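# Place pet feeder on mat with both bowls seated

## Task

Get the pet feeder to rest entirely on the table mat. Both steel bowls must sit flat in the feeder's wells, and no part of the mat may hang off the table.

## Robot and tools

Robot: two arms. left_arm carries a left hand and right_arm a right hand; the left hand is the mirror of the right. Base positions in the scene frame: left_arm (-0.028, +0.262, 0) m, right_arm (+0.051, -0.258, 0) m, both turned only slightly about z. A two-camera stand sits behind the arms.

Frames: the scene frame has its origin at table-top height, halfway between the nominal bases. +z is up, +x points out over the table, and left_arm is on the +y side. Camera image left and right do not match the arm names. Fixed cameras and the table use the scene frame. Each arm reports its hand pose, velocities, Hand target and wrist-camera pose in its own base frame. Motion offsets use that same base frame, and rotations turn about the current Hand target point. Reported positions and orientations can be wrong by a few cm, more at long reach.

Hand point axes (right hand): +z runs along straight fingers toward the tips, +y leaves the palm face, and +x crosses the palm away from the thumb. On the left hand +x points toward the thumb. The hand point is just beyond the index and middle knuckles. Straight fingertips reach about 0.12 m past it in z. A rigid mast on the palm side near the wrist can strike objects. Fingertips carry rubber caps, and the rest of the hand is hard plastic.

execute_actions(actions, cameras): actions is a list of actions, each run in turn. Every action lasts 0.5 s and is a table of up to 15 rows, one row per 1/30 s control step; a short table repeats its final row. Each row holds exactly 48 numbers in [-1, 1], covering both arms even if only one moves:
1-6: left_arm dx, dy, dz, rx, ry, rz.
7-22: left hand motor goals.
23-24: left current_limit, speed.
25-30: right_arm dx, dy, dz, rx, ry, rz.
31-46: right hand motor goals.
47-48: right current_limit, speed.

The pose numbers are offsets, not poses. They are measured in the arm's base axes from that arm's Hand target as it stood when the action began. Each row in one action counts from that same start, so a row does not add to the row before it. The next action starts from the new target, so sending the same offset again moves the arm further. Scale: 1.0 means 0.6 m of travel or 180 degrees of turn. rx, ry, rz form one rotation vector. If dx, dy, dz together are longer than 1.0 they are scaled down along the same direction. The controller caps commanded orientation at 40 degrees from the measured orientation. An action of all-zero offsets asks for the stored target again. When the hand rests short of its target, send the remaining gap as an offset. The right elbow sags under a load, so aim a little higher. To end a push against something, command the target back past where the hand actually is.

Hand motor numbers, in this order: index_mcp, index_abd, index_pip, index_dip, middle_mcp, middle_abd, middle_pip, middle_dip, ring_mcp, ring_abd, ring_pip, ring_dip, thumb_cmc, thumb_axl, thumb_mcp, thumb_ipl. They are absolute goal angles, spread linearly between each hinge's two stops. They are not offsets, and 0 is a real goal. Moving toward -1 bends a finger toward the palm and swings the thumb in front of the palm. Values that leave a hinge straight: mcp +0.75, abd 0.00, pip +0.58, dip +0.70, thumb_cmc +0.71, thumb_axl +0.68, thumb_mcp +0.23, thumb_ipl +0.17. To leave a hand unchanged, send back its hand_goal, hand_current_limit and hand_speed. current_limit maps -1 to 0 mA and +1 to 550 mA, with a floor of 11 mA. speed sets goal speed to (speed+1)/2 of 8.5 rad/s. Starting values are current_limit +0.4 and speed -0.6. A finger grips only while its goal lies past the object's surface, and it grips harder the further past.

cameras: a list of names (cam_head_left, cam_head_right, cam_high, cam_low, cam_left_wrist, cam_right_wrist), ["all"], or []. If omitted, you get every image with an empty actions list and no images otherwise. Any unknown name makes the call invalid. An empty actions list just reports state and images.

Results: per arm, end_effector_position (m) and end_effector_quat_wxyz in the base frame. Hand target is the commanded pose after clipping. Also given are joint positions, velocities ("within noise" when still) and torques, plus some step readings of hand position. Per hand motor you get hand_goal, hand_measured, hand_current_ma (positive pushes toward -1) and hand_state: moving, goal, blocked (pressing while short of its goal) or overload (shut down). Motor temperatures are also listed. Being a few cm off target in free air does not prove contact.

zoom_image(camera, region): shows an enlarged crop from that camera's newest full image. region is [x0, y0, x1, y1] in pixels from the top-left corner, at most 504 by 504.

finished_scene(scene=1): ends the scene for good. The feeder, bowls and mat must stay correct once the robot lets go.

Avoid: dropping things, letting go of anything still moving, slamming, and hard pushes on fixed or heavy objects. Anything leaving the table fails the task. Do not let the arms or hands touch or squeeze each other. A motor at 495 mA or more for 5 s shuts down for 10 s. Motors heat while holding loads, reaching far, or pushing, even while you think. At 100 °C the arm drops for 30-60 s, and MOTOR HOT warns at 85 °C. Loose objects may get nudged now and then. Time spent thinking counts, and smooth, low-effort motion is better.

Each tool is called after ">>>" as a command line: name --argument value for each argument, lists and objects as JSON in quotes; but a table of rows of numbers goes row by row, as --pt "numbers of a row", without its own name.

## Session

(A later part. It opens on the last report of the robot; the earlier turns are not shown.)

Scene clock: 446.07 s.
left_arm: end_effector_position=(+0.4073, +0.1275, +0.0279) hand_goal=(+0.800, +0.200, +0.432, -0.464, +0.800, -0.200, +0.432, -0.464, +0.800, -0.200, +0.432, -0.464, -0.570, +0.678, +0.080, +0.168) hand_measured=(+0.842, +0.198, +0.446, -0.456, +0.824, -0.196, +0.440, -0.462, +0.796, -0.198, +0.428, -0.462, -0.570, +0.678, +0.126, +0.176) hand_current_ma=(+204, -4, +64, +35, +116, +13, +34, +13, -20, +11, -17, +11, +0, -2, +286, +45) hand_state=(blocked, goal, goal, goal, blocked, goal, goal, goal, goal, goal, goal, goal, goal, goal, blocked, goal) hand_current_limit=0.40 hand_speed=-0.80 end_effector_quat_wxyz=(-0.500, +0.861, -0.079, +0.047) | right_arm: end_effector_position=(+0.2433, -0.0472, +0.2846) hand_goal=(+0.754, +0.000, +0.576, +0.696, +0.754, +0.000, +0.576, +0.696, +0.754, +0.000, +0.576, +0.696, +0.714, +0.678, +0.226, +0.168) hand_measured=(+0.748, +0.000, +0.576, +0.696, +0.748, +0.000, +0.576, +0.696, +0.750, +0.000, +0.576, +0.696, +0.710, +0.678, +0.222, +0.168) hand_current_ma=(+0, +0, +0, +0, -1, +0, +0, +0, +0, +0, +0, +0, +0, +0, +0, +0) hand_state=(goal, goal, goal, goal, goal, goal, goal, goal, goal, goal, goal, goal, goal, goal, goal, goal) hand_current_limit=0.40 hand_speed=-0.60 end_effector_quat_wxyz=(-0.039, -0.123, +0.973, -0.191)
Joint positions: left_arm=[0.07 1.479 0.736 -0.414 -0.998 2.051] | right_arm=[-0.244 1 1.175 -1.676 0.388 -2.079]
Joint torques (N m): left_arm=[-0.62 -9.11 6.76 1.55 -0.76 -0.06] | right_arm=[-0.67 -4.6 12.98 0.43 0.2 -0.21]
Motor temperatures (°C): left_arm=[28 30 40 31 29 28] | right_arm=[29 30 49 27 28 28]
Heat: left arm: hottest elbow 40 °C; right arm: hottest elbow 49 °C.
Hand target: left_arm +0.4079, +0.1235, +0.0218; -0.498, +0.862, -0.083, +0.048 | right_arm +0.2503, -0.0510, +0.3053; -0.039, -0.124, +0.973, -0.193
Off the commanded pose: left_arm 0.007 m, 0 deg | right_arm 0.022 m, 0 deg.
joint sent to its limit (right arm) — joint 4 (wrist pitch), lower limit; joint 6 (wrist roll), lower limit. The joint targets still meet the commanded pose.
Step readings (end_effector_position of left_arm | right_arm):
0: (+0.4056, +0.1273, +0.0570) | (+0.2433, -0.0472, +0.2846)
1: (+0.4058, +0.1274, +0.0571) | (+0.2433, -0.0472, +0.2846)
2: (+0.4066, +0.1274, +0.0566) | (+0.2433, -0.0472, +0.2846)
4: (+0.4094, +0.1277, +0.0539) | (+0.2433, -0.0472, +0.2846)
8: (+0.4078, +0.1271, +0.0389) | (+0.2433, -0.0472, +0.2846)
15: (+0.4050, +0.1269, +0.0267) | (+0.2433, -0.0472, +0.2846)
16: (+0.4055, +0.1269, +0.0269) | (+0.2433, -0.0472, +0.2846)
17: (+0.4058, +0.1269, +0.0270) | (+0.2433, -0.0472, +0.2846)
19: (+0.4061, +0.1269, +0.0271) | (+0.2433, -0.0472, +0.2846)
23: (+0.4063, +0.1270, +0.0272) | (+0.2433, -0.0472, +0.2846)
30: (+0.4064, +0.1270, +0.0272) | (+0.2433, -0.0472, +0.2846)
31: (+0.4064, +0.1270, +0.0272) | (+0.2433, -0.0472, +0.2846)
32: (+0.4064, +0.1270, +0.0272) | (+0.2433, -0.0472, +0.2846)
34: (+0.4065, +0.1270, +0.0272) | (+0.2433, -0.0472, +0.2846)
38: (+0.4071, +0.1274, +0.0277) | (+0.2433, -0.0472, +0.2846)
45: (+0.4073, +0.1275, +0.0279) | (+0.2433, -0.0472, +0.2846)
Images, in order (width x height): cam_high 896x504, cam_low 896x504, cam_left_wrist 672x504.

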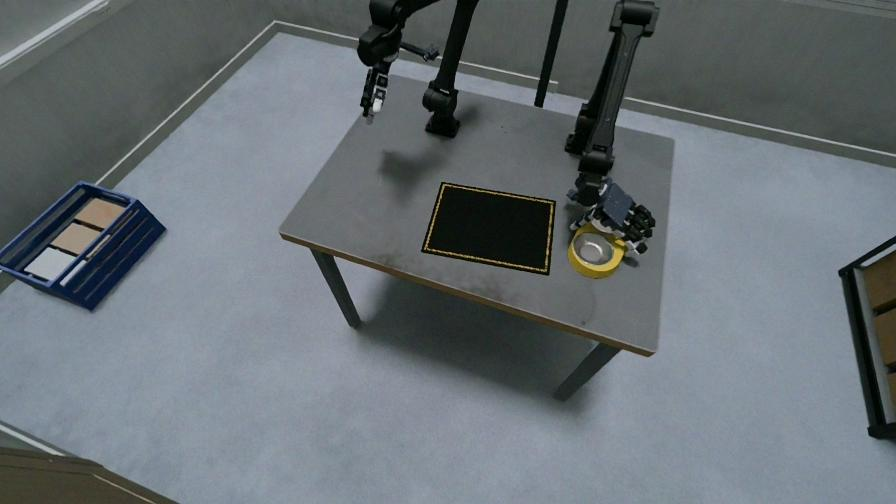

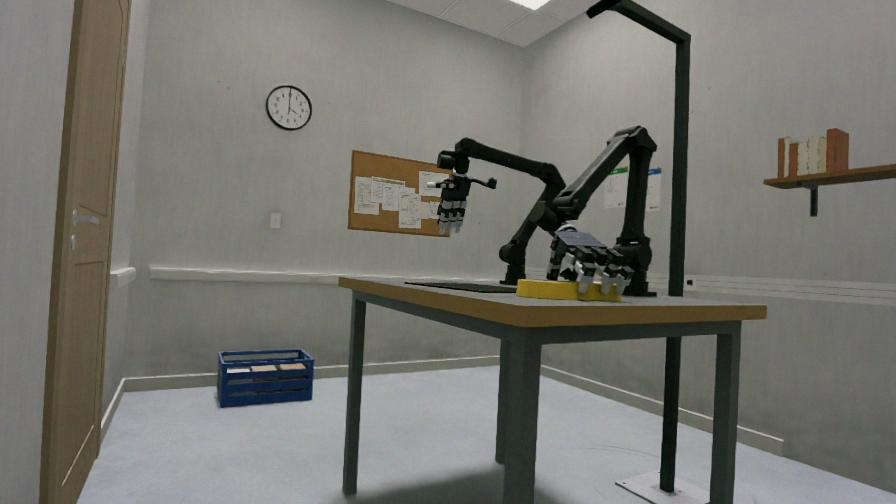

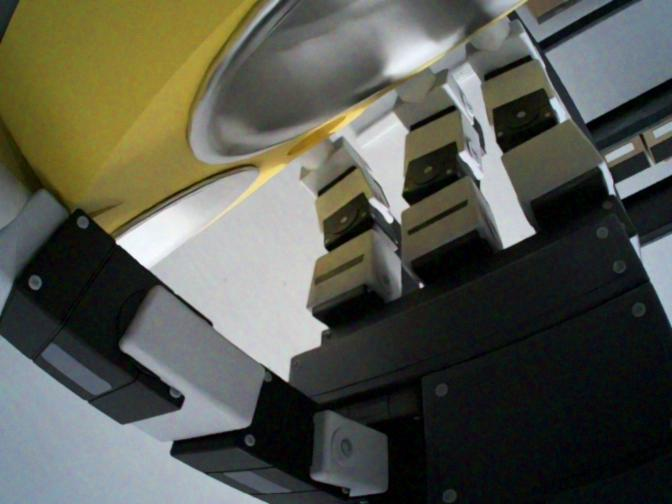

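>>> execute_actions --actions '[[[0,0,0,0,0,0, 0.78,0.2,0.42,-0.48,0.77,-0.2,0.42,-0.48,0.74,-0.2,0.42,-0.48,-0.571,0.678,0.0,0.14,0.6,-0.8, 0,0,0,0,0,0,0.754,0,0.576,0.696,0.754,0,0.576,0.696,0.754,0,0.576,0.696,0.714,0.678,0.226,0.168,0.4,-0.6]],[[0,0,0,0,0,0, 0.76,0.2,0.40,-0.5,0.75,-0.2,0.40,-0.5,0.71,-0.2,0.40,-0.5,-0.571,0.678,-0.08,0.10,0.6,-0.8, 0,0,0,0,0,0,0.754,0,0.576,0.696,0.754,0,0.576,0.696,0.754,0,0.576,0.696,0.714,0.678,0.226,0.168,0.4,-0.6]]]' --cameras '["cam_high","cam_low","cam_left_wrist"]'

>>> zoom_image --camera "cam_high" --region '[560, 150, 700, 290]'

Scene clock: 460.93 s.
left_arm: end_effector_position=(+0.4071, +0.1281, +0.0282) hand_goal=(+0.760, +0.200, +0.400, -0.500, +0.750, -0.200, +0.400, -0.500, +0.710, -0.200, +0.400, -0.500, -0.570, +0.678, -0.080, +0.100) hand_measured=(+0.828, +0.200, +0.446, -0.458, +0.808, -0.202, +0.440, -0.468, +0.770, -0.200, +0.432, -0.476, -0.556, +0.680, +0.132, +0.158) hand_current_ma=(+348, -3, +217, +201, +287, -5, +185, +148, +301, -2, +143, +111, +64, +11, +440, +367) hand_state=(blocked, goal, blocked, blocked, blocked, goal, blocked, blocked, blocked, goal, blocked, blocked, goal, goal, blocked, blocked) hand_current_limit=0.60 hand_speed=-0.80 end_effector_quat_wxyz=(-0.501, +0.861, -0.078, +0.046) | right_arm: end_effector_position=(+0.2433, -0.0472, +0.2846) hand_goal=(+0.754, +0.000, +0.576, +0.696, +0.754, +0.000, +0.576, +0.696, +0.754, +0.000, +0.576, +0.696, +0.714, +0.678, +0.226, +0.168) hand_measured=(+0.748, +0.000, +0.576, +0.696, +0.748, +0.000, +0.576, +0.696, +0.750, +0.000, +0.576, +0.696, +0.710, +0.678, +0.222, +0.168) hand_current_ma=(+0, +0, +0, +0, -1, +0, +0, +0, +0, +0, +0, +0, +0, +0, +0, +0) hand_state=(goal, goal, goal, goal, goal, goal, goal, goal, goal, goal, goal, goal, goal, goal, goal, goal) hand_current_limit=0.40 hand_speed=-0.60 end_effector_quat_wxyz=(-0.039, -0.123, +0.973, -0.191)
Joint positions: left_arm=[0.07 1.479 0.736 -0.414 -1.002 2.051] | right_arm=[-0.244 1 1.175 -1.676 0.388 -2.079]
Joint torques (N m): left_arm=[-0.62 -9.11 6.76 1.54 -0.63 -0.06] | right_arm=[-0.5 -4.19 12.98 0.42 0.21 -0.2]
Heat: left arm: hottest elbow 39 °C; right arm: hottest elbow 50 °C.
Hand target: left_arm +0.4079, +0.1236, +0.0219; -0.498, +0.862, -0.083, +0.048 | right_arm +0.2503, -0.0510, +0.3053; -0.039, -0.124, +0.973, -0.193
Off the commanded pose: left_arm 0.008 m, 1 deg | right_arm 0.022 m, 0 deg.
joint sent to its limit (right arm) — joint 4 (wrist pitch), lower limit; joint 6 (wrist roll), lower limit. The joint targets still meet the commanded pose.
Step readings (end_effector_position of left_arm | right_arm):
0: (+0.4073, +0.1275, +0.0279) | (+0.2433, -0.0472, +0.2846)
1: (+0.4073, +0.1275, +0.0279) | (+0.2433, -0.0472, +0.2846)
2: (+0.4073, +0.1277, +0.0280) | (+0.2433, -0.0472, +0.2846)
4: (+0.4072, +0.1279, +0.0281) | (+0.2433, -0.0472, +0.2846)
8: (+0.4072, +0.1279, +0.0281) | (+0.2433, -0.0472, +0.2846)
15: (+0.4072, +0.1279, +0.0281) | (+0.2433, -0.0472, +0.2846)
16: (+0.4072, +0.1279, +0.0281) | (+0.2433, -0.0472, +0.2846)
17: (+0.4072, +0.1281, +0.0282) | (+0.2433, -0.0472, +0.2846)
19: (+0.4071, +0.1281, +0.0282) | (+0.2433, -0.0472, +0.2846)
23: (+0.4071, +0.1281, +0.0282) | (+0.2433, -0.0472, +0.2846)
30: (+0.4071, +0.1281, +0.0282) | (+0.2433, -0.0472, +0.2846)
Images, in order (width x height): cam_high 896x504, cam_low 896x504, cam_left_wrist 672x504.

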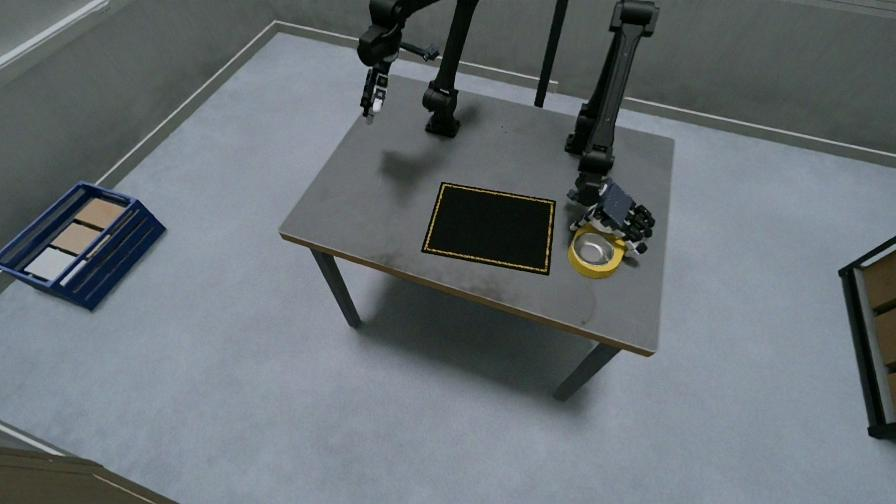

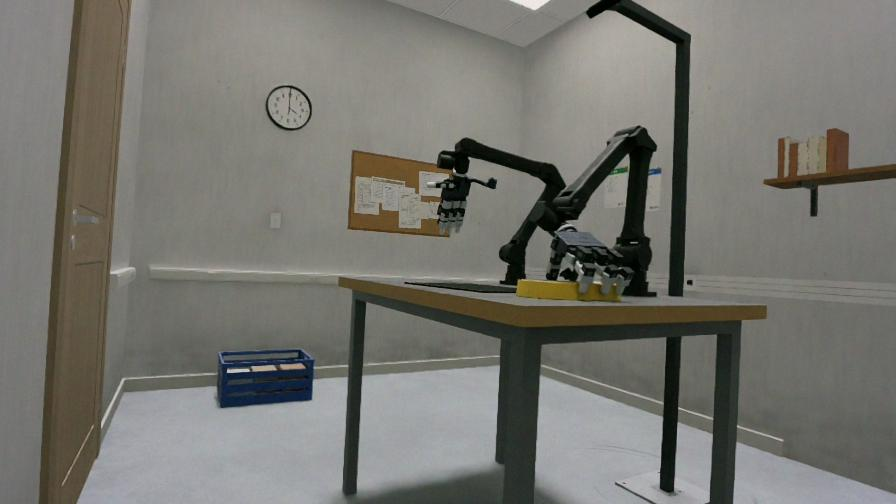

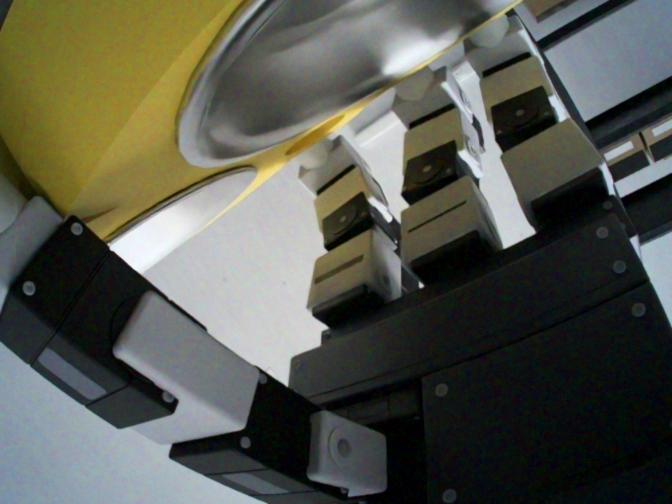

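Scaled by 3.600 from the camera's 896x504 image, which has a finer 1280x720 frame.

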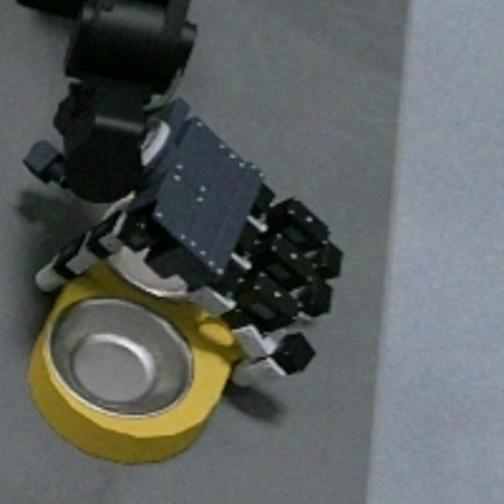

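>>> execute_actions --actions '[[[0,0,0.025,0,0,0, 0.76,0.2,0.40,-0.5,0.75,-0.2,0.40,-0.5,0.71,-0.2,0.40,-0.5,-0.571,0.678,-0.08,0.10,0.6,-0.8, 0,0,0,0,0,0,0.754,0,0.576,0.696,0.754,0,0.576,0.696,0.754,0,0.576,0.696,0.714,0.678,0.226,0.168,0.4,-0.6]],[[0,0,0.025,0,0,0, 0.76,0.2,0.40,-0.5,0.75,-0.2,0.40,-0.5,0.71,-0.2,0.40,-0.5,-0.571,0.678,-0.08,0.10,0.6,-0.8, 0,0,0,0,0,0,0.754,0,0.576,0.696,0.754,0,0.576,0.696,0.754,0,0.576,0.696,0.714,0.678,0.226,0.168,0.4,-0.6]]]' --cameras '["cam_high","cam_low","cam_left_wrist"]'

>>> zoom_image --camera "cam_low" --region '[490, 200, 680, 310]'

>>> zoom_image --camera "cam_high" --region '[560, 150, 700, 290]'

Scene clock: 472.33 s.
left_arm: end_effector_position=(+0.3948, +0.1262, +0.0362) hand_goal=(+0.760, +0.200, +0.400, -0.500, +0.750, -0.200, +0.400, -0.500, +0.710, -0.200, +0.400, -0.500, -0.570, +0.678, -0.080, +0.100) hand_measured=(+0.808, +0.198, +0.446, -0.458, +0.770, -0.202, +0.434, -0.470, +0.718, -0.202, +0.420, -0.482, -0.542, +0.678, +0.132, +0.146) hand_current_ma=(+235, -8, +217, +201, +92, -7, +162, +137, +33, -7, +90, +78, +130, +0, +440, +291) hand_state=(blocked, goal, blocked, blocked, goal, goal, blocked, blocked, goal, goal, goal, goal, blocked, goal, blocked, blocked) hand_current_limit=0.60 hand_speed=-0.80 end_effector_quat_wxyz=(-0.496, +0.863, -0.087, +0.032) | right_arm: end_effector_position=(+0.2433, -0.0472, +0.2846) hand_goal=(+0.754, +0.000, +0.576, +0.696, +0.754, +0.000, +0.576, +0.696, +0.754, +0.000, +0.576, +0.696, +0.714, +0.678, +0.226, +0.168) hand_measured=(+0.748, +0.000, +0.576, +0.696, +0.748, +0.000, +0.576, +0.696, +0.750, +0.000, +0.576, +0.696, +0.710, +0.678, +0.222, +0.168) hand_current_ma=(+0, +0, +0, +0, -1, +0, +0, +0, +0, +0, +0, +0, +0, +0, +0, +0) hand_state=(goal, goal, goal, goal, goal, goal, goal, goal, goal, goal, goal, goal, goal, goal, goal, goal) hand_current_limit=0.40 hand_speed=-0.60 end_effector_quat_wxyz=(-0.039, -0.123, +0.973, -0.191)
Joint positions: left_arm=[0.07 1.443 0.736 -0.485 -0.995 2.05] | right_arm=[-0.244 1 1.175 -1.676 0.388 -2.079]
Joint torques (N m): left_arm=[-0.62 -11.11 9.58 0.54 -0.85 -0.03] | right_arm=[-0.67 -4.31 12.96 0.42 0.22 -0.2]
Heat: left arm: hottest elbow 39 °C; right arm: hottest elbow 50 °C.
Hand target: left_arm +0.4079, +0.1236, +0.0518; -0.498, +0.862, -0.082, +0.048 | right_arm +0.2503, -0.0510, +0.3053; -0.039, -0.124, +0.973, -0.193
Off the commanded pose: left_arm 0.021 m, 2 deg | right_arm 0.022 m, 0 deg.
joint sent to its limit (right arm) — joint 4 (wrist pitch), lower limit; joint 6 (wrist roll), lower limit. The joint targets still meet the commanded pose.
Step readings (end_effector_position of left_arm | right_arm):
0: (+0.4071, +0.1281, +0.0282) | (+0.2433, -0.0472, +0.2846)
1: (+0.4071, +0.1281, +0.0282) | (+0.2433, -0.0472, +0.2846)
2: (+0.4071, +0.1281, +0.0282) | (+0.2433, -0.0472, +0.2846)
4: (+0.4069, +0.1281, +0.0288) | (+0.2433, -0.0472, +0.2846)
8: (+0.4048, +0.1275, +0.0299) | (+0.2433, -0.0472, +0.2846)
15: (+0.4036, +0.1272, +0.0301) | (+0.2433, -0.0472, +0.2846)
16: (+0.4034, +0.1272, +0.0301) | (+0.2433, -0.0472, +0.2846)
17: (+0.4028, +0.1271, +0.0303) | (+0.2433, -0.0472, +0.2846)
19: (+0.4004, +0.1267, +0.0316) | (+0.2433, -0.0472, +0.2846)
23: (+0.3970, +0.1264, +0.0360) | (+0.2433, -0.0472, +0.2846)
30: (+0.3949, +0.1262, +0.0361) | (+0.2433, -0.0472, +0.2846)
Images, in order (width x height): cam_high 896x504, cam_low 896x504, cam_left_wrist 672x504.

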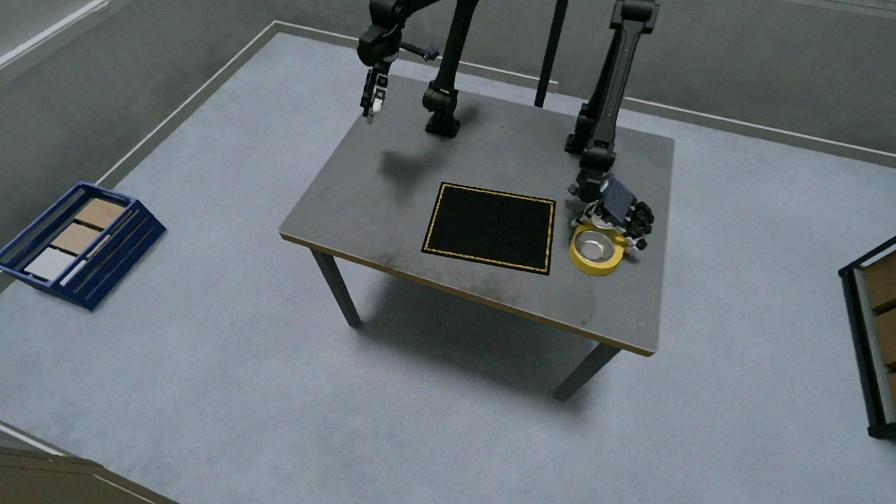

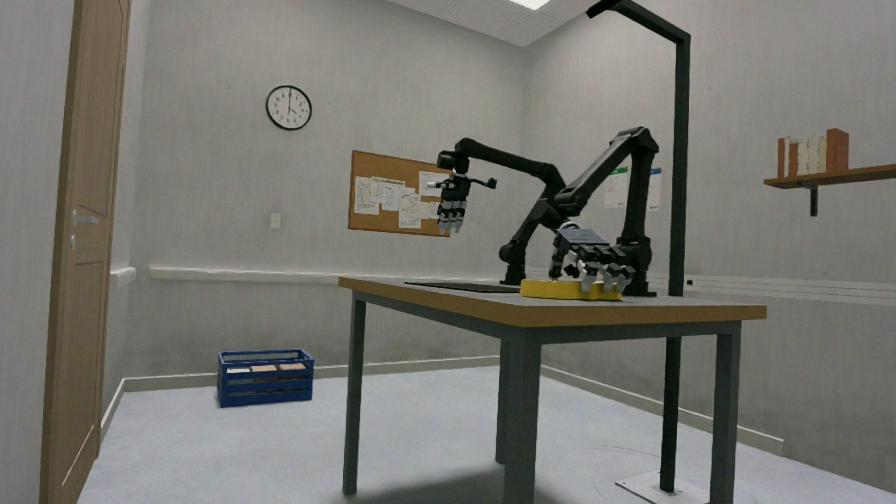

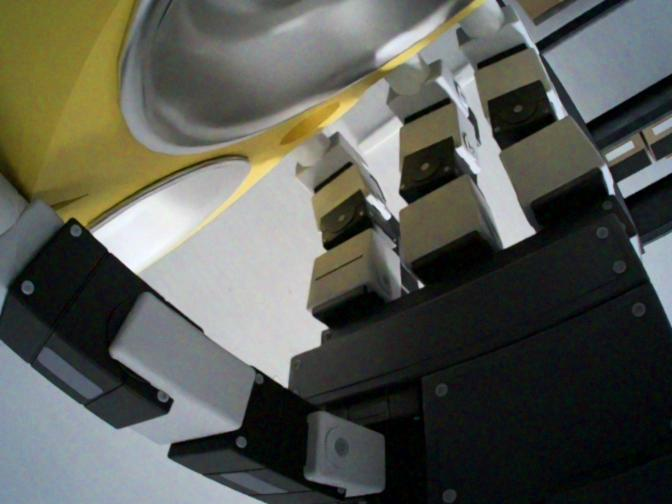

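Scaled by 2.653 from the camera's 896x504 image, which has a finer 1280x720 frame.

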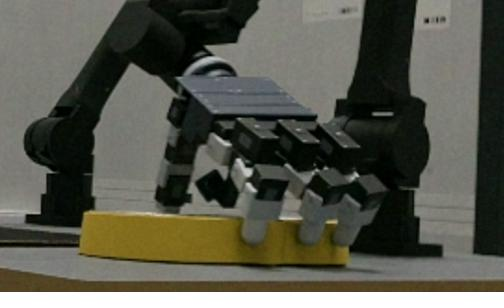

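Scaled by 3.600 from the camera's 896x504 image, which has a finer 1280x720 frame.

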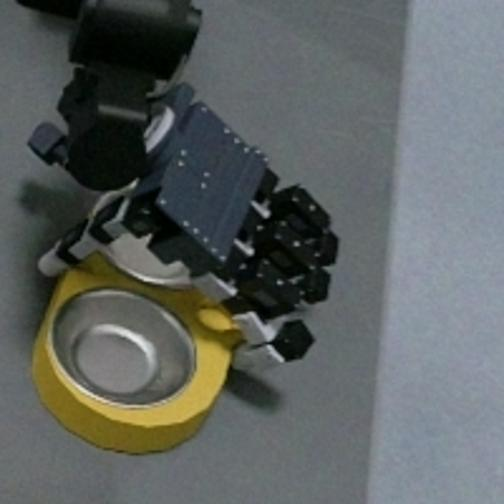

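>>> execute_actions --actions '[[[0,0,0.03,0,0,0, 0.75,0.2,0.40,-0.5,0.72,-0.2,0.39,-0.51,0.68,-0.2,0.38,-0.52,-0.571,0.678,-0.12,0.06,0.7,-0.8, 0,0,0,0,0,0,0.754,0,0.576,0.696,0.754,0,0.576,0.696,0.754,0,0.576,0.696,0.714,0.678,0.226,0.168,0.4,-0.6]],[[0,0,0.02,0,0,0, 0.75,0.2,0.40,-0.5,0.72,-0.2,0.39,-0.51,0.68,-0.2,0.38,-0.52,-0.571,0.678,-0.12,0.06,0.7,-0.8, 0,0,0,0,0,0,0.754,0,0.576,0.696,0.754,0,0.576,0.696,0.754,0,0.576,0.696,0.714,0.678,0.226,0.168,0.4,-0.6]]]' --cameras '["cam_high","cam_low","cam_left_wrist"]'

>>> zoom_image --camera "cam_low" --region '[490, 200, 680, 310]'

Scene clock: 481.77 s.
left_arm: end_effector_position=(+0.3911, +0.1255, +0.0658) hand_goal=(+0.750, +0.200, +0.400, -0.500, +0.720, -0.200, +0.390, -0.510, +0.680, -0.200, +0.380, -0.520, -0.570, +0.678, -0.120, +0.060) hand_measured=(+0.744, +0.196, +0.402, -0.496, +0.714, -0.202, +0.392, -0.506, +0.674, -0.202, +0.382, -0.516, -0.568, +0.680, -0.118, +0.062) hand_current_ma=(-29, -12, +5, +16, -25, -4, +6, +14, -27, -7, +6, +13, +9, +11, +13, +13) hand_state=(goal, goal, goal, goal, goal, goal, goal, goal, goal, goal, goal, goal, goal, goal, goal, goal) hand_current_limit=0.70 hand_speed=-0.80 end_effector_quat_wxyz=(-0.495, +0.864, -0.087, +0.033) | right_arm: end_effector_position=(+0.2433, -0.0472, +0.2846) hand_goal=(+0.754, +0.000, +0.576, +0.696, +0.754, +0.000, +0.576, +0.696, +0.754, +0.000, +0.576, +0.696, +0.714, +0.678, +0.226, +0.168) hand_measured=(+0.748, +0.000, +0.576, +0.696, +0.748, +0.000, +0.576, +0.696, +0.750, +0.000, +0.576, +0.696, +0.710, +0.678, +0.222, +0.168) hand_current_ma=(+0, +0, +0, +0, -1, +0, +0, +0, +0, +0, +0, +0, +0, +0, +0, +0) hand_state=(goal, goal, goal, goal, goal, goal, goal, goal, goal, goal, goal, goal, goal, goal, goal, goal) hand_current_limit=0.40 hand_speed=-0.60 end_effector_quat_wxyz=(-0.039, -0.123, +0.973, -0.191)
Joint positions: left_arm=[0.069 1.373 0.764 -0.581 -0.994 2.05] | right_arm=[-0.244 1 1.175 -1.676 0.388 -2.079]
Joint torques (N m): left_arm=[-0.56 -9.35 11.11 0.51 -0.92 -0.03] | right_arm=[-0.73 -4.6 12.97 0.42 0.2 -0.2]
Heat: left arm: hottest elbow 39 °C; right arm: hottest elbow 50 °C.
Hand target: left_arm +0.4079, +0.1236, +0.0817; -0.498, +0.862, -0.083, +0.048 | right_arm +0.2503, -0.0510, +0.3053; -0.039, -0.124, +0.973, -0.193
Off the commanded pose: left_arm 0.024 m, 2 deg | right_arm 0.022 m, 0 deg.
joint sent to its limit (right arm) — joint 4 (wrist pitch), lower limit; joint 6 (wrist roll), lower limit. The joint targets still meet the commanded pose.
Step readings (end_effector_position of left_arm | right_arm):
0: (+0.3948, +0.1262, +0.0362) | (+0.2433, -0.0472, +0.2846)
1: (+0.3947, +0.1262, +0.0362) | (+0.2433, -0.0472, +0.2846)
2: (+0.3938, +0.1261, +0.0363) | (+0.2433, -0.0472, +0.2846)
4: (+0.3908, +0.1256, +0.0375) | (+0.2433, -0.0472, +0.2846)
8: (+0.3875, +0.1254, +0.0441) | (+0.2433, -0.0472, +0.2846)
15: (+0.3863, +0.1253, +0.0485) | (+0.2433, -0.0472, +0.2846)
16: (+0.3863, +0.1253, +0.0486) | (+0.2433, -0.0472, +0.2846)
17: (+0.3860, +0.1253, +0.0488) | (+0.2433, -0.0472, +0.2846)
19: (+0.3854, +0.1253, +0.0503) | (+0.2433, -0.0472, +0.2846)
23: (+0.3849, +0.1252, +0.0547) | (+0.2433, -0.0472, +0.2846)
30: (+0.3914, +0.1257, +0.0659) | (+0.2433, -0.0472, +0.2846)
Images, in order (width x height): cam_high 896x504, cam_low 896x504, cam_left_wrist 672x504.

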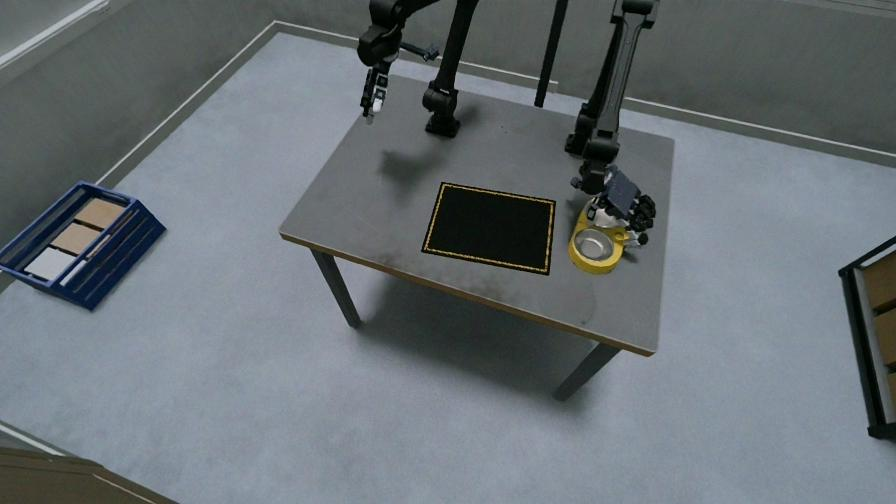

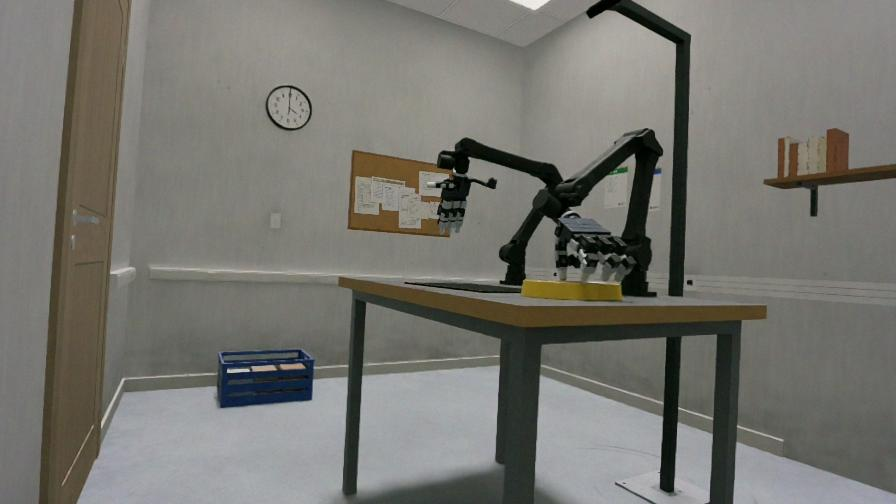

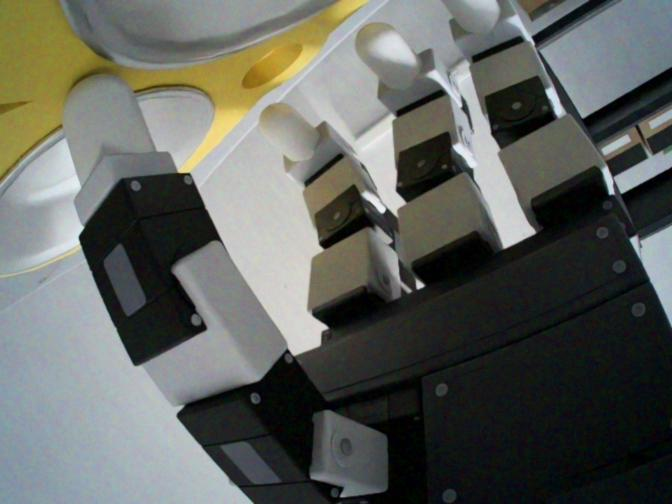

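Scaled by 2.653 from the camera's 896x504 image, which has a finer 1280x720 frame.

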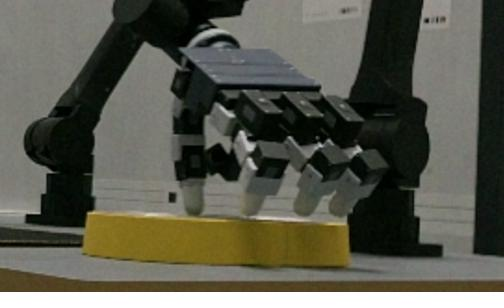

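>>> execute_actions --actions '[[[0.022,0,0.03,0,0,0, 0.986,0.2,0.431,-0.464,0.986,-0.2,0.431,-0.464,0.986,-0.2,0.431,-0.464,-0.571,0.678,0.24,0.168,0.4,-0.6, 0,0,0,0,0,0,0.754,0,0.576,0.696,0.754,0,0.576,0.696,0.754,0,0.576,0.696,0.714,0.678,0.226,0.168,0.4,-0.6]],[[0,0,0,0,0,0, 0.986,0.2,0.431,-0.464,0.986,-0.2,0.431,-0.464,0.986,-0.2,0.431,-0.464,-0.571,0.678,0.24,0.168,0.4,-0.6, 0,0,0,0,0,0,0.754,0,0.576,0.696,0.754,0,0.576,0.696,0.754,0,0.576,0.696,0.714,0.678,0.226,0.168,0.4,-0.6]]]' --cameras '["cam_high","cam_left_wrist"]'

>>> zoom_image --camera "cam_high" --region '[560, 150, 700, 290]'

Scene clock: 591.80 s.
left_arm: end_effector_position=(+0.4039, +0.1258, +0.0849) hand_goal=(+0.986, +0.200, +0.432, -0.464, +0.986, -0.200, +0.432, -0.464, +0.986, -0.200, +0.432, -0.464, -0.570, +0.678, +0.240, +0.168) hand_measured=(+0.964, +0.198, +0.426, -0.466, +0.968, -0.202, +0.426, -0.466, +0.964, -0.202, +0.426, -0.466, -0.568, +0.680, +0.234, +0.166) hand_current_ma=(-103, -11, -28, -13, -91, -4, -28, -11, -105, -7, -26, -10, +9, +11, -32, -14) hand_state=(blocked, goal, goal, goal, goal, goal, goal, goal, blocked, goal, goal, goal, goal, goal, goal, goal) hand_current_limit=0.40 hand_speed=-0.60 end_effector_quat_wxyz=(-0.496, +0.863, -0.088, +0.034) | right_arm: end_effector_position=(+0.2433, -0.0472, +0.2846) hand_goal=(+0.754, +0.000, +0.576, +0.696, +0.754, +0.000, +0.576, +0.696, +0.754, +0.000, +0.576, +0.696, +0.714, +0.678, +0.226, +0.168) hand_measured=(+0.748, +0.000, +0.576, +0.696, +0.748, +0.000, +0.576, +0.696, +0.750, +0.000, +0.576, +0.696, +0.710, +0.678, +0.222, +0.168) hand_current_ma=(+0, +0, +0, +0, -1, +0, +0, +0, +0, +0, +0, +0, +0, +0, +0, +0) hand_state=(goal, goal, goal, goal, goal, goal, goal, goal, goal, goal, goal, goal, goal, goal, goal, goal) hand_current_limit=0.40 hand_speed=-0.60 end_effector_quat_wxyz=(-0.039, -0.123, +0.973, -0.191)
Joint positions: left_arm=[0.068 1.373 0.823 -0.64 -0.994 2.05] | right_arm=[-0.244 1 1.175 -1.676 0.388 -2.079]
Joint torques (N m): left_arm=[-0.62 -9.23 11.59 0.57 -0.93 -0.08] | right_arm=[-0.44 -4.19 12.98 0.42 0.21 -0.21]
Heat: left arm: hottest elbow 42 °C; right arm: hottest elbow 51 °C.
Hand target: left_arm +0.4212, +0.1235, +0.0999; -0.498, +0.862, -0.083, +0.048 | right_arm +0.2503, -0.0510, +0.3053; -0.039, -0.124, +0.973, -0.193
Off the commanded pose: left_arm 0.023 m, 2 deg | right_arm 0.022 m, 0 deg.
joint sent to its limit (right arm) — joint 4 (wrist pitch), lower limit; joint 6 (wrist roll), lower limit. The joint targets still meet the commanded pose.
Step readings (end_effector_position of left_arm | right_arm):
0: (+0.3911, +0.1255, +0.0658) | (+0.2433, -0.0472, +0.2846)
1: (+0.3910, +0.1255, +0.0658) | (+0.2433, -0.0472, +0.2846)
2: (+0.3907, +0.1255, +0.0663) | (+0.2433, -0.0472, +0.2846)
4: (+0.3905, +0.1255, +0.0682) | (+0.2433, -0.0472, +0.2846)
8: (+0.3988, +0.1261, +0.0784) | (+0.2433, -0.0472, +0.2846)
15: (+0.4047, +0.1259, +0.0852) | (+0.2433, -0.0472, +0.2846)
16: (+0.4044, +0.1259, +0.0851) | (+0.2433, -0.0472, +0.2846)
17: (+0.4042, +0.1259, +0.0850) | (+0.2433, -0.0472, +0.2846)
19: (+0.4041, +0.1258, +0.0850) | (+0.2433, -0.0472, +0.2846)
23: (+0.4039, +0.1258, +0.0849) | (+0.2433, -0.0472, +0.2846)
30: (+0.4039, +0.1258, +0.0849) | (+0.2433, -0.0472, +0.2846)
Images, in order (width x height): cam_high 896x504, cam_left_wrist 672x504.

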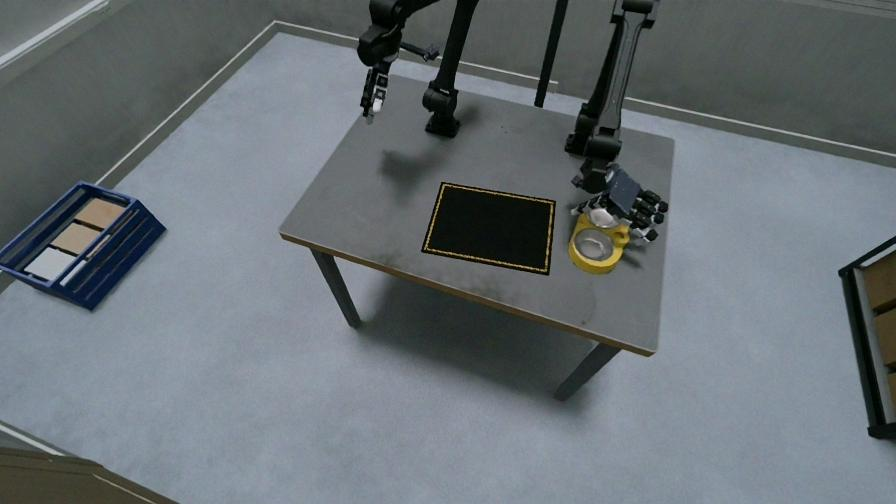

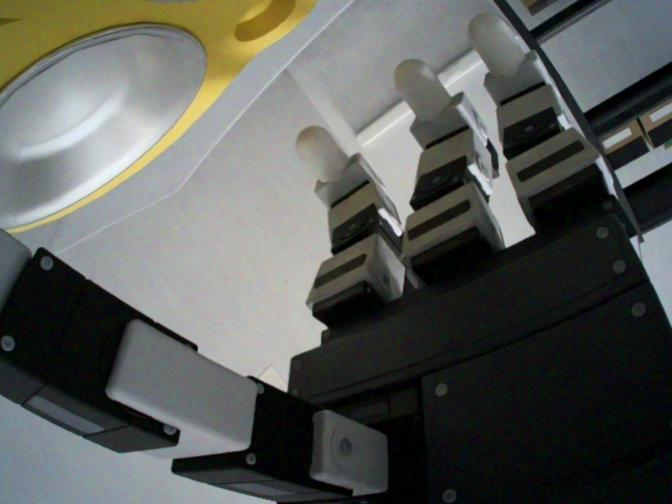

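Scaled by 3.600 from the camera's 896x504 image, which has a finer 1280x720 frame.

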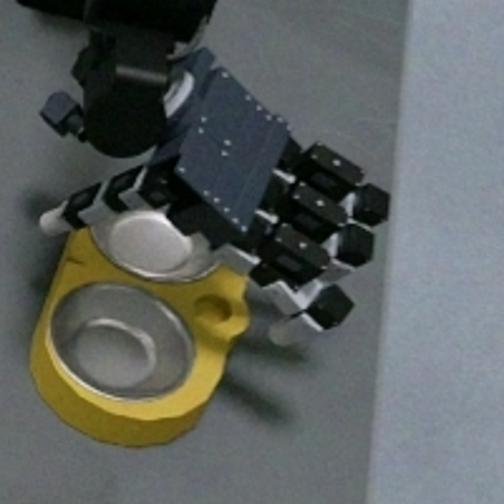

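>>> execute_actions --actions '[[[-0.055,-0.024,-0.05,0,0,0.022, 0.99,0.2,0.314,-0.493,0.99,-0.2,0.314,-0.493,0.99,-0.2,0.314,-0.493,-0.571,0.678,0.69,-0.622,0.4,-0.5, 0,0,0,0,0,0,0.754,0,0.576,0.696,0.754,0,0.576,0.696,0.754,0,0.576,0.696,0.714,0.678,0.226,0.168,0.4,-0.6]],[[0,0,-0.06,0,0,0, 0.99,0.2,0.314,-0.493,0.99,-0.2,0.314,-0.493,0.99,-0.2,0.314,-0.493,-0.571,0.678,0.69,-0.622,0.4,-0.5, 0,0,0,0,0,0,0.754,0,0.576,0.696,0.754,0,0.576,0.696,0.754,0,0.576,0.696,0.714,0.678,0.226,0.168,0.4,-0.6]],[[0,0,-0.045,0,0,0, 0.99,0.2,0.314,-0.493,0.99,-0.2,0.314,-0.493,0.99,-0.2,0.314,-0.493,-0.571,0.678,0.69,-0.622,0.4,-0.5, 0,0,0,0,0,0,0.754,0,0.576,0.696,0.754,0,0.576,0.696,0.754,0,0.576,0.696,0.714,0.678,0.226,0.168,0.4,-0.6]],[[0,0,0,0,0,0, 0.99,0.2,0.314,-0.493,0.99,-0.2,0.314,-0.493,0.99,-0.2,0.314,-0.493,-0.571,0.678,0.69,-0.622,0.4,-0.5, 0,0,0,0,0,0,0.754,0,0.576,0.696,0.754,0,0.576,0.696,0.754,0,0.576,0.696,0.714,0.678,0.226,0.168,0.4,-0.6]]]' --cameras '["cam_high","cam_left_wrist", "cam_low"]'

>>> zoom_image --camera "cam_high" --region '[560, 150, 700, 290]'

>>> zoom_image --camera "cam_low" --region '[490, 200, 680, 310]'

Scene clock: 665.33 s.
left_arm: end_effector_position=(+0.3900, +0.1126, +0.0155) hand_goal=(+0.990, +0.200, +0.314, -0.492, +0.990, -0.200, +0.314, -0.492, +0.990, -0.200, +0.314, -0.492, -0.570, +0.678, +0.690, -0.622) hand_measured=(+0.984, +0.200, +0.316, -0.492, +0.972, -0.202, +0.314, -0.488, +0.970, -0.202, +0.314, -0.490, -0.568, +0.680, +0.684, -0.620) hand_current_ma=(-24, -1, +11, +0, -86, -4, +3, +13, -101, -7, +3, +12, +7, +11, -39, +11) hand_state=(goal, goal, goal, goal, goal, goal, goal, goal, blocked, goal, goal, goal, goal, goal, goal, goal) hand_current_limit=0.40 hand_speed=-0.50 end_effector_quat_wxyz=(-0.501, +0.863, -0.047, +0.033) | right_arm: end_effector_position=(+0.2433, -0.0472, +0.2846) hand_goal=(+0.754, +0.000, +0.576, +0.696, +0.754, +0.000, +0.576, +0.696, +0.754, +0.000, +0.576, +0.696, +0.714, +0.678, +0.226, +0.168) hand_measured=(+0.748, +0.000, +0.576, +0.696, +0.748, +0.000, +0.576, +0.696, +0.750, +0.000, +0.576, +0.696, +0.710, +0.678, +0.222, +0.168) hand_current_ma=(+0, +0, +0, +0, -1, +0, +0, +0, +0, +0, +0, +0, +0, +0, +0, +0) hand_state=(goal, goal, goal, goal, goal, goal, goal, goal, goal, goal, goal, goal, goal, goal, goal, goal) hand_current_limit=0.40 hand_speed=-0.60 end_effector_quat_wxyz=(-0.039, -0.123, +0.973, -0.191)
Joint positions: left_arm=[0.022 1.498 0.727 -0.557 -1.035 1.839] | right_arm=[-0.244 1 1.175 -1.676 0.388 -2.079]
Joint torques (N m): left_arm=[-0.5 -8.59 6 1.4 -0.8 -0.02] | right_arm=[-0.79 -4.25 12.94 0.4 0.22 -0.2]
Heat: left arm: hottest elbow 44 °C; right arm: hottest elbow 51 °C.
Hand target: left_arm +0.3881, +0.1092, +0.0068; -0.500, +0.864, -0.053, +0.030 | right_arm +0.2503, -0.0510, +0.3053; -0.039, -0.124, +0.973, -0.193
Off the commanded pose: left_arm 0.010 m, 1 deg | right_arm 0.022 m, 0 deg.
joint sent to its limit (right arm) — joint 4 (wrist pitch), lower limit; joint 6 (wrist roll), lower limit. The joint targets still meet the commanded pose.
Step readings (end_effector_position of left_arm | right_arm):
0: (+0.4039, +0.1258, +0.0849) | (+0.2433, -0.0472, +0.2846)
1: (+0.4038, +0.1259, +0.0849) | (+0.2433, -0.0472, +0.2846)
2: (+0.4036, +0.1260, +0.0853) | (+0.2433, -0.0472, +0.2846)
4: (+0.4028, +0.1245, +0.0854) | (+0.2433, -0.0472, +0.2846)
8: (+0.3962, +0.1155, +0.0784) | (+0.2433, -0.0472, +0.2846)
15: (+0.3903, +0.1120, +0.0742) | (+0.2433, -0.0472, +0.2846)
16: (+0.3904, +0.1120, +0.0741) | (+0.2433, -0.0472, +0.2846)
17: (+0.3903, +0.1119, +0.0735) | (+0.2433, -0.0472, +0.2846)
19: (+0.3909, +0.1119, +0.0697) | (+0.2433, -0.0472, +0.2846)
23: (+0.3863, +0.1118, +0.0508) | (+0.2433, -0.0472, +0.2846)
30: (+0.3864, +0.1121, +0.0407) | (+0.2433, -0.0472, +0.2846)
31: (+0.3868, +0.1121, +0.0408) | (+0.2433, -0.0472, +0.2846)
32: (+0.3878, +0.1122, +0.0401) | (+0.2433, -0.0472, +0.2846)
34: (+0.3904, +0.1122, +0.0368) | (+0.2433, -0.0472, +0.2846)
38: (+0.3914, +0.1126, +0.0246) | (+0.2433, -0.0472, +0.2846)
45: (+0.3894, +0.1126, +0.0153) | (+0.2433, -0.0472, +0.2846)
46: (+0.3896, +0.1126, +0.0154) | (+0.2433, -0.0472, +0.2846)
47: (+0.3898, +0.1126, +0.0154) | (+0.2433, -0.0472, +0.2846)
49: (+0.3900, +0.1126, +0.0155) | (+0.2433, -0.0472, +0.2846)
53: (+0.3900, +0.1126, +0.0155) | (+0.2433, -0.0472, +0.2846)
60: (+0.3900, +0.1126, +0.0155) | (+0.2433, -0.0472, +0.2846)
Images, in order (width x height): cam_high 896x504, cam_low 896x504, cam_left_wrist 672x504.

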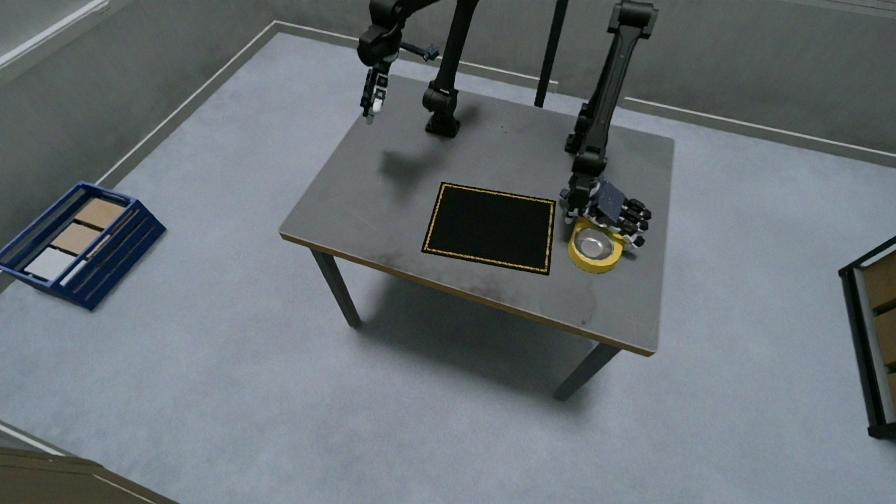

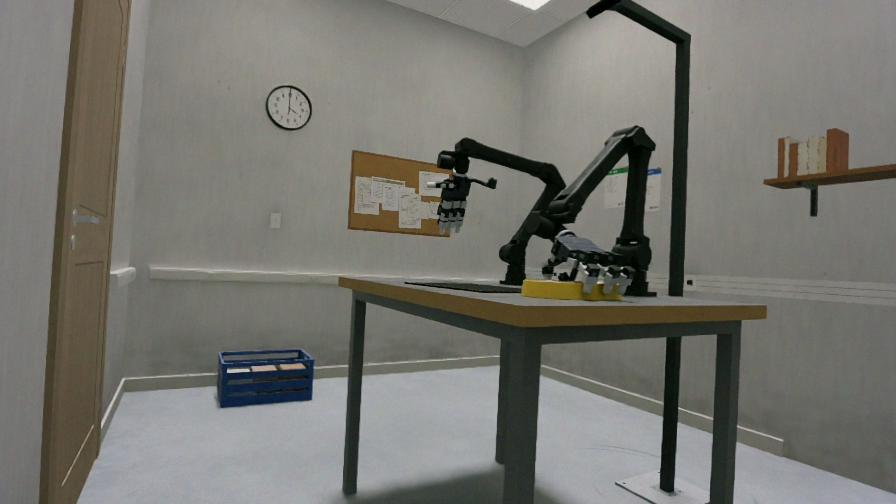

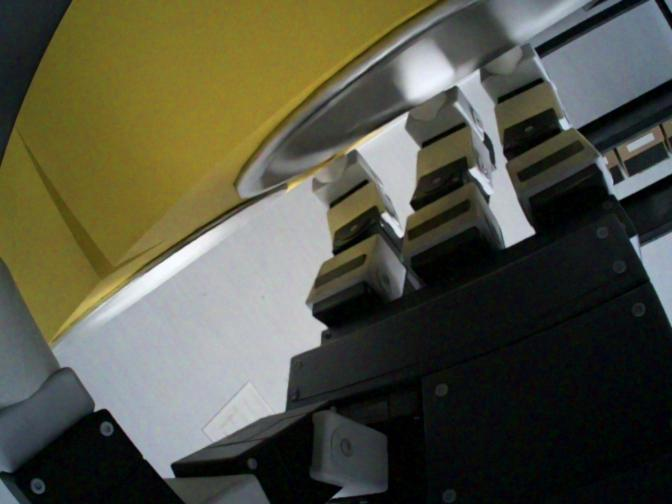

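Scaled by 3.600 from the camera's 896x504 image, which has a finer 1280x720 frame.

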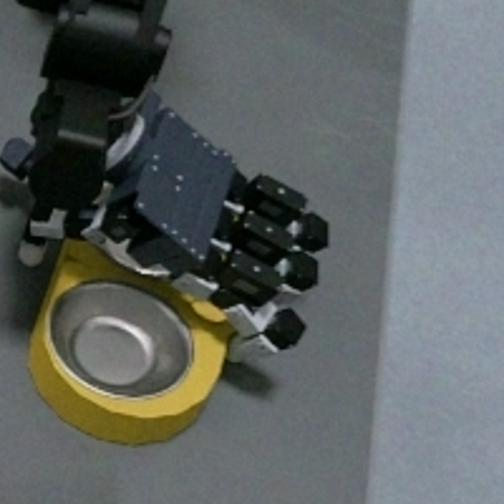

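Scaled by 2.653 from the camera's 896x504 image, which has a finer 1280x720 frame.

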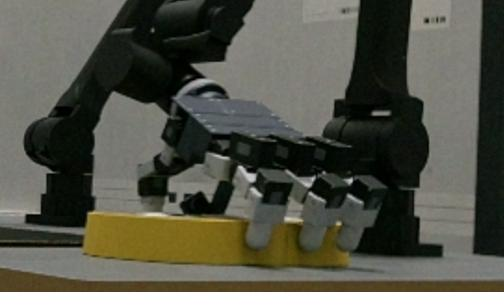

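>>> execute_actions --actions '[[[0.01,0.008,0.033,0,0,0, 0.99,0.2,0.314,-0.493,0.99,-0.2,0.314,-0.493,0.99,-0.2,0.314,-0.493,-0.571,0.678,0.69,-0.622,0.4,-0.5, 0,0,0,0,0,0,0.754,0,0.576,0.696,0.754,0,0.576,0.696,0.754,0,0.576,0.696,0.714,0.678,0.226,0.168,0.4,-0.6]]]'

Scene clock: 671.90 s.
left_arm: end_effector_position=(+0.3866, +0.1123, +0.0168) hand_goal=(+0.990, +0.200, +0.314, -0.492, +0.990, -0.200, +0.314, -0.492, +0.990, -0.200, +0.314, -0.492, -0.570, +0.678, +0.690, -0.622) hand_measured=(+0.984, +0.200, +0.316, -0.490, +0.972, -0.202, +0.314, -0.488, +0.970, -0.202, +0.314, -0.490, -0.568, +0.680, +0.684, -0.620) hand_current_ma=(-24, +0, +11, +5, -86, -4, +3, +13, -101, -7, +3, +12, +7, +11, -39, +11) hand_state=(goal, goal, goal, goal, goal, goal, goal, goal, blocked, goal, goal, goal, goal, goal, goal, goal) hand_current_limit=0.40 hand_speed=-0.50 end_effector_quat_wxyz=(-0.501, +0.863, -0.055, +0.026) | right_arm: end_effector_position=(+0.2433, -0.0472, +0.2846) hand_goal=(+0.754, +0.000, +0.576, +0.696, +0.754, +0.000, +0.576, +0.696, +0.754, +0.000, +0.576, +0.696, +0.714, +0.678, +0.226, +0.168) hand_measured=(+0.748, +0.000, +0.576, +0.696, +0.748, +0.000, +0.576, +0.696, +0.750, +0.000, +0.576, +0.696, +0.710, +0.678, +0.222, +0.168) hand_current_ma=(+0, +0, +0, +0, -1, +0, +0, +0, +0, +0, +0, +0, +0, +0, +0, +0) hand_state=(goal, goal, goal, goal, goal, goal, goal, goal, goal, goal, goal, goal, goal, goal, goal, goal) hand_current_limit=0.40 hand_speed=-0.60 end_effector_quat_wxyz=(-0.039, -0.123, +0.973, -0.191)
Joint positions: left_arm=[0.022 1.492 0.727 -0.57 -1.034 1.854] | right_arm=[-0.244 1 1.175 -1.676 0.388 -2.079]
Joint torques (N m): left_arm=[0.44 -10.75 8.57 0.25 -0.73 0.1] | right_arm=[-0.73 -4.37 13 0.42 0.21 -0.2]
Heat: left arm: hottest elbow 43 °C; right arm: hottest elbow 51 °C.
Hand target: left_arm +0.3942, +0.1140, +0.0267; -0.499, +0.864, -0.053, +0.031 | right_arm +0.2503, -0.0510, +0.3053; -0.039, -0.124, +0.973, -0.193
Off the commanded pose: left_arm 0.012 m, 1 deg | right_arm 0.022 m, 0 deg.
joint sent to its limit (right arm) — joint 4 (wrist pitch), lower limit; joint 6 (wrist roll), lower limit. The joint targets still meet the commanded pose.
Step readings (end_effector_position of left_arm | right_arm):
0: (+0.3900, +0.1126, +0.0155) | (+0.2433, -0.0472, +0.2846)
1: (+0.3900, +0.1126, +0.0155) | (+0.2433, -0.0472, +0.2846)
2: (+0.3900, +0.1126, +0.0155) | (+0.2433, -0.0472, +0.2846)
4: (+0.3898, +0.1126, +0.0154) | (+0.2433, -0.0472, +0.2846)
8: (+0.3881, +0.1124, +0.0159) | (+0.2433, -0.0472, +0.2846)
15: (+0.3867, +0.1123, +0.0167) | (+0.2433, -0.0472, +0.2846)

>>> execute_actions --actions '[[[0.01,0.004,0.02,0,0,0, 0.99,0.2,0.314,-0.493,0.99,-0.2,0.314,-0.493,0.99,-0.2,0.314,-0.493,-0.571,0.678,0.69,-0.622,0.4,-0.5, 0,0,0,0,0,0,0.754,0,0.576,0.696,0.754,0,0.576,0.696,0.754,0,0.576,0.696,0.714,0.678,0.226,0.168,0.4,-0.6]]]'

Scene clock: 676.93 s.
left_arm: end_effector_position=(+0.3834, +0.1131, +0.0229) hand_goal=(+0.990, +0.200, +0.314, -0.492, +0.990, -0.200, +0.314, -0.492, +0.990, -0.200, +0.314, -0.492, -0.570, +0.678, +0.690, -0.622) hand_measured=(+0.982, +0.200, +0.314, -0.490, +0.972, -0.202, +0.314, -0.488, +0.970, -0.202, +0.314, -0.490, -0.568, +0.680, +0.684, -0.620) hand_current_ma=(-33, +0, +4, +5, -86, -4, +3, +13, -101, -7, +3, +12, +7, +11, -39, +11) hand_state=(goal, goal, goal, goal, goal, goal, goal, goal, blocked, goal, goal, goal, goal, goal, goal, goal) hand_current_limit=0.40 hand_speed=-0.50 end_effector_quat_wxyz=(-0.500, +0.864, -0.062, +0.019) | right_arm: end_effector_position=(+0.2433, -0.0472, +0.2846) hand_goal=(+0.754, +0.000, +0.576, +0.696, +0.754, +0.000, +0.576, +0.696, +0.754, +0.000, +0.576, +0.696, +0.714, +0.678, +0.226, +0.168) hand_measured=(+0.748, +0.000, +0.576, +0.696, +0.748, +0.000, +0.576, +0.696, +0.750, +0.000, +0.576, +0.696, +0.710, +0.678, +0.222, +0.168) hand_current_ma=(+0, +0, +0, +0, -1, +0, +0, +0, +0, +0, +0, +0, +0, +0, +0, +0) hand_state=(goal, goal, goal, goal, goal, goal, goal, goal, goal, goal, goal, goal, goal, goal, goal, goal) hand_current_limit=0.40 hand_speed=-0.60 end_effector_quat_wxyz=(-0.039, -0.123, +0.973, -0.191)
Joint positions: left_arm=[0.025 1.476 0.735 -0.602 -1.033 1.868] | right_arm=[-0.244 1 1.175 -1.676 0.388 -2.079]
Joint torques (N m): left_arm=[0.67 -10.52 10.18 0.35 -0.73 0.07] | right_arm=[-0.62 -4.19 12.97 0.43 0.22 -0.2]
Heat: left arm: hottest elbow 43 °C; right arm: hottest elbow 51 °C.
Hand target: left_arm +0.4001, +0.1163, +0.0386; -0.499, +0.864, -0.053, +0.030 | right_arm +0.2503, -0.0510, +0.3053; -0.039, -0.124, +0.973, -0.193
Off the commanded pose: left_arm 0.023 m, 2 deg | right_arm 0.022 m, 0 deg.
joint sent to its limit (right arm) — joint 4 (wrist pitch), lower limit; joint 6 (wrist roll), lower limit. The joint targets still meet the commanded pose.
Step readings (end_effector_position of left_arm | right_arm):
0: (+0.3864, +0.1123, +0.0167) | (+0.2433, -0.0472, +0.2846)
1: (+0.3864, +0.1123, +0.0167) | (+0.2433, -0.0472, +0.2846)
2: (+0.3859, +0.1122, +0.0167) | (+0.2433, -0.0472, +0.2846)
4: (+0.3841, +0.1127, +0.0173) | (+0.2433, -0.0472, +0.2846)
8: (+0.3824, +0.1130, +0.0201) | (+0.2433, -0.0472, +0.2846)
15: (+0.3838, +0.1131, +0.0230) | (+0.2433, -0.0472, +0.2846)


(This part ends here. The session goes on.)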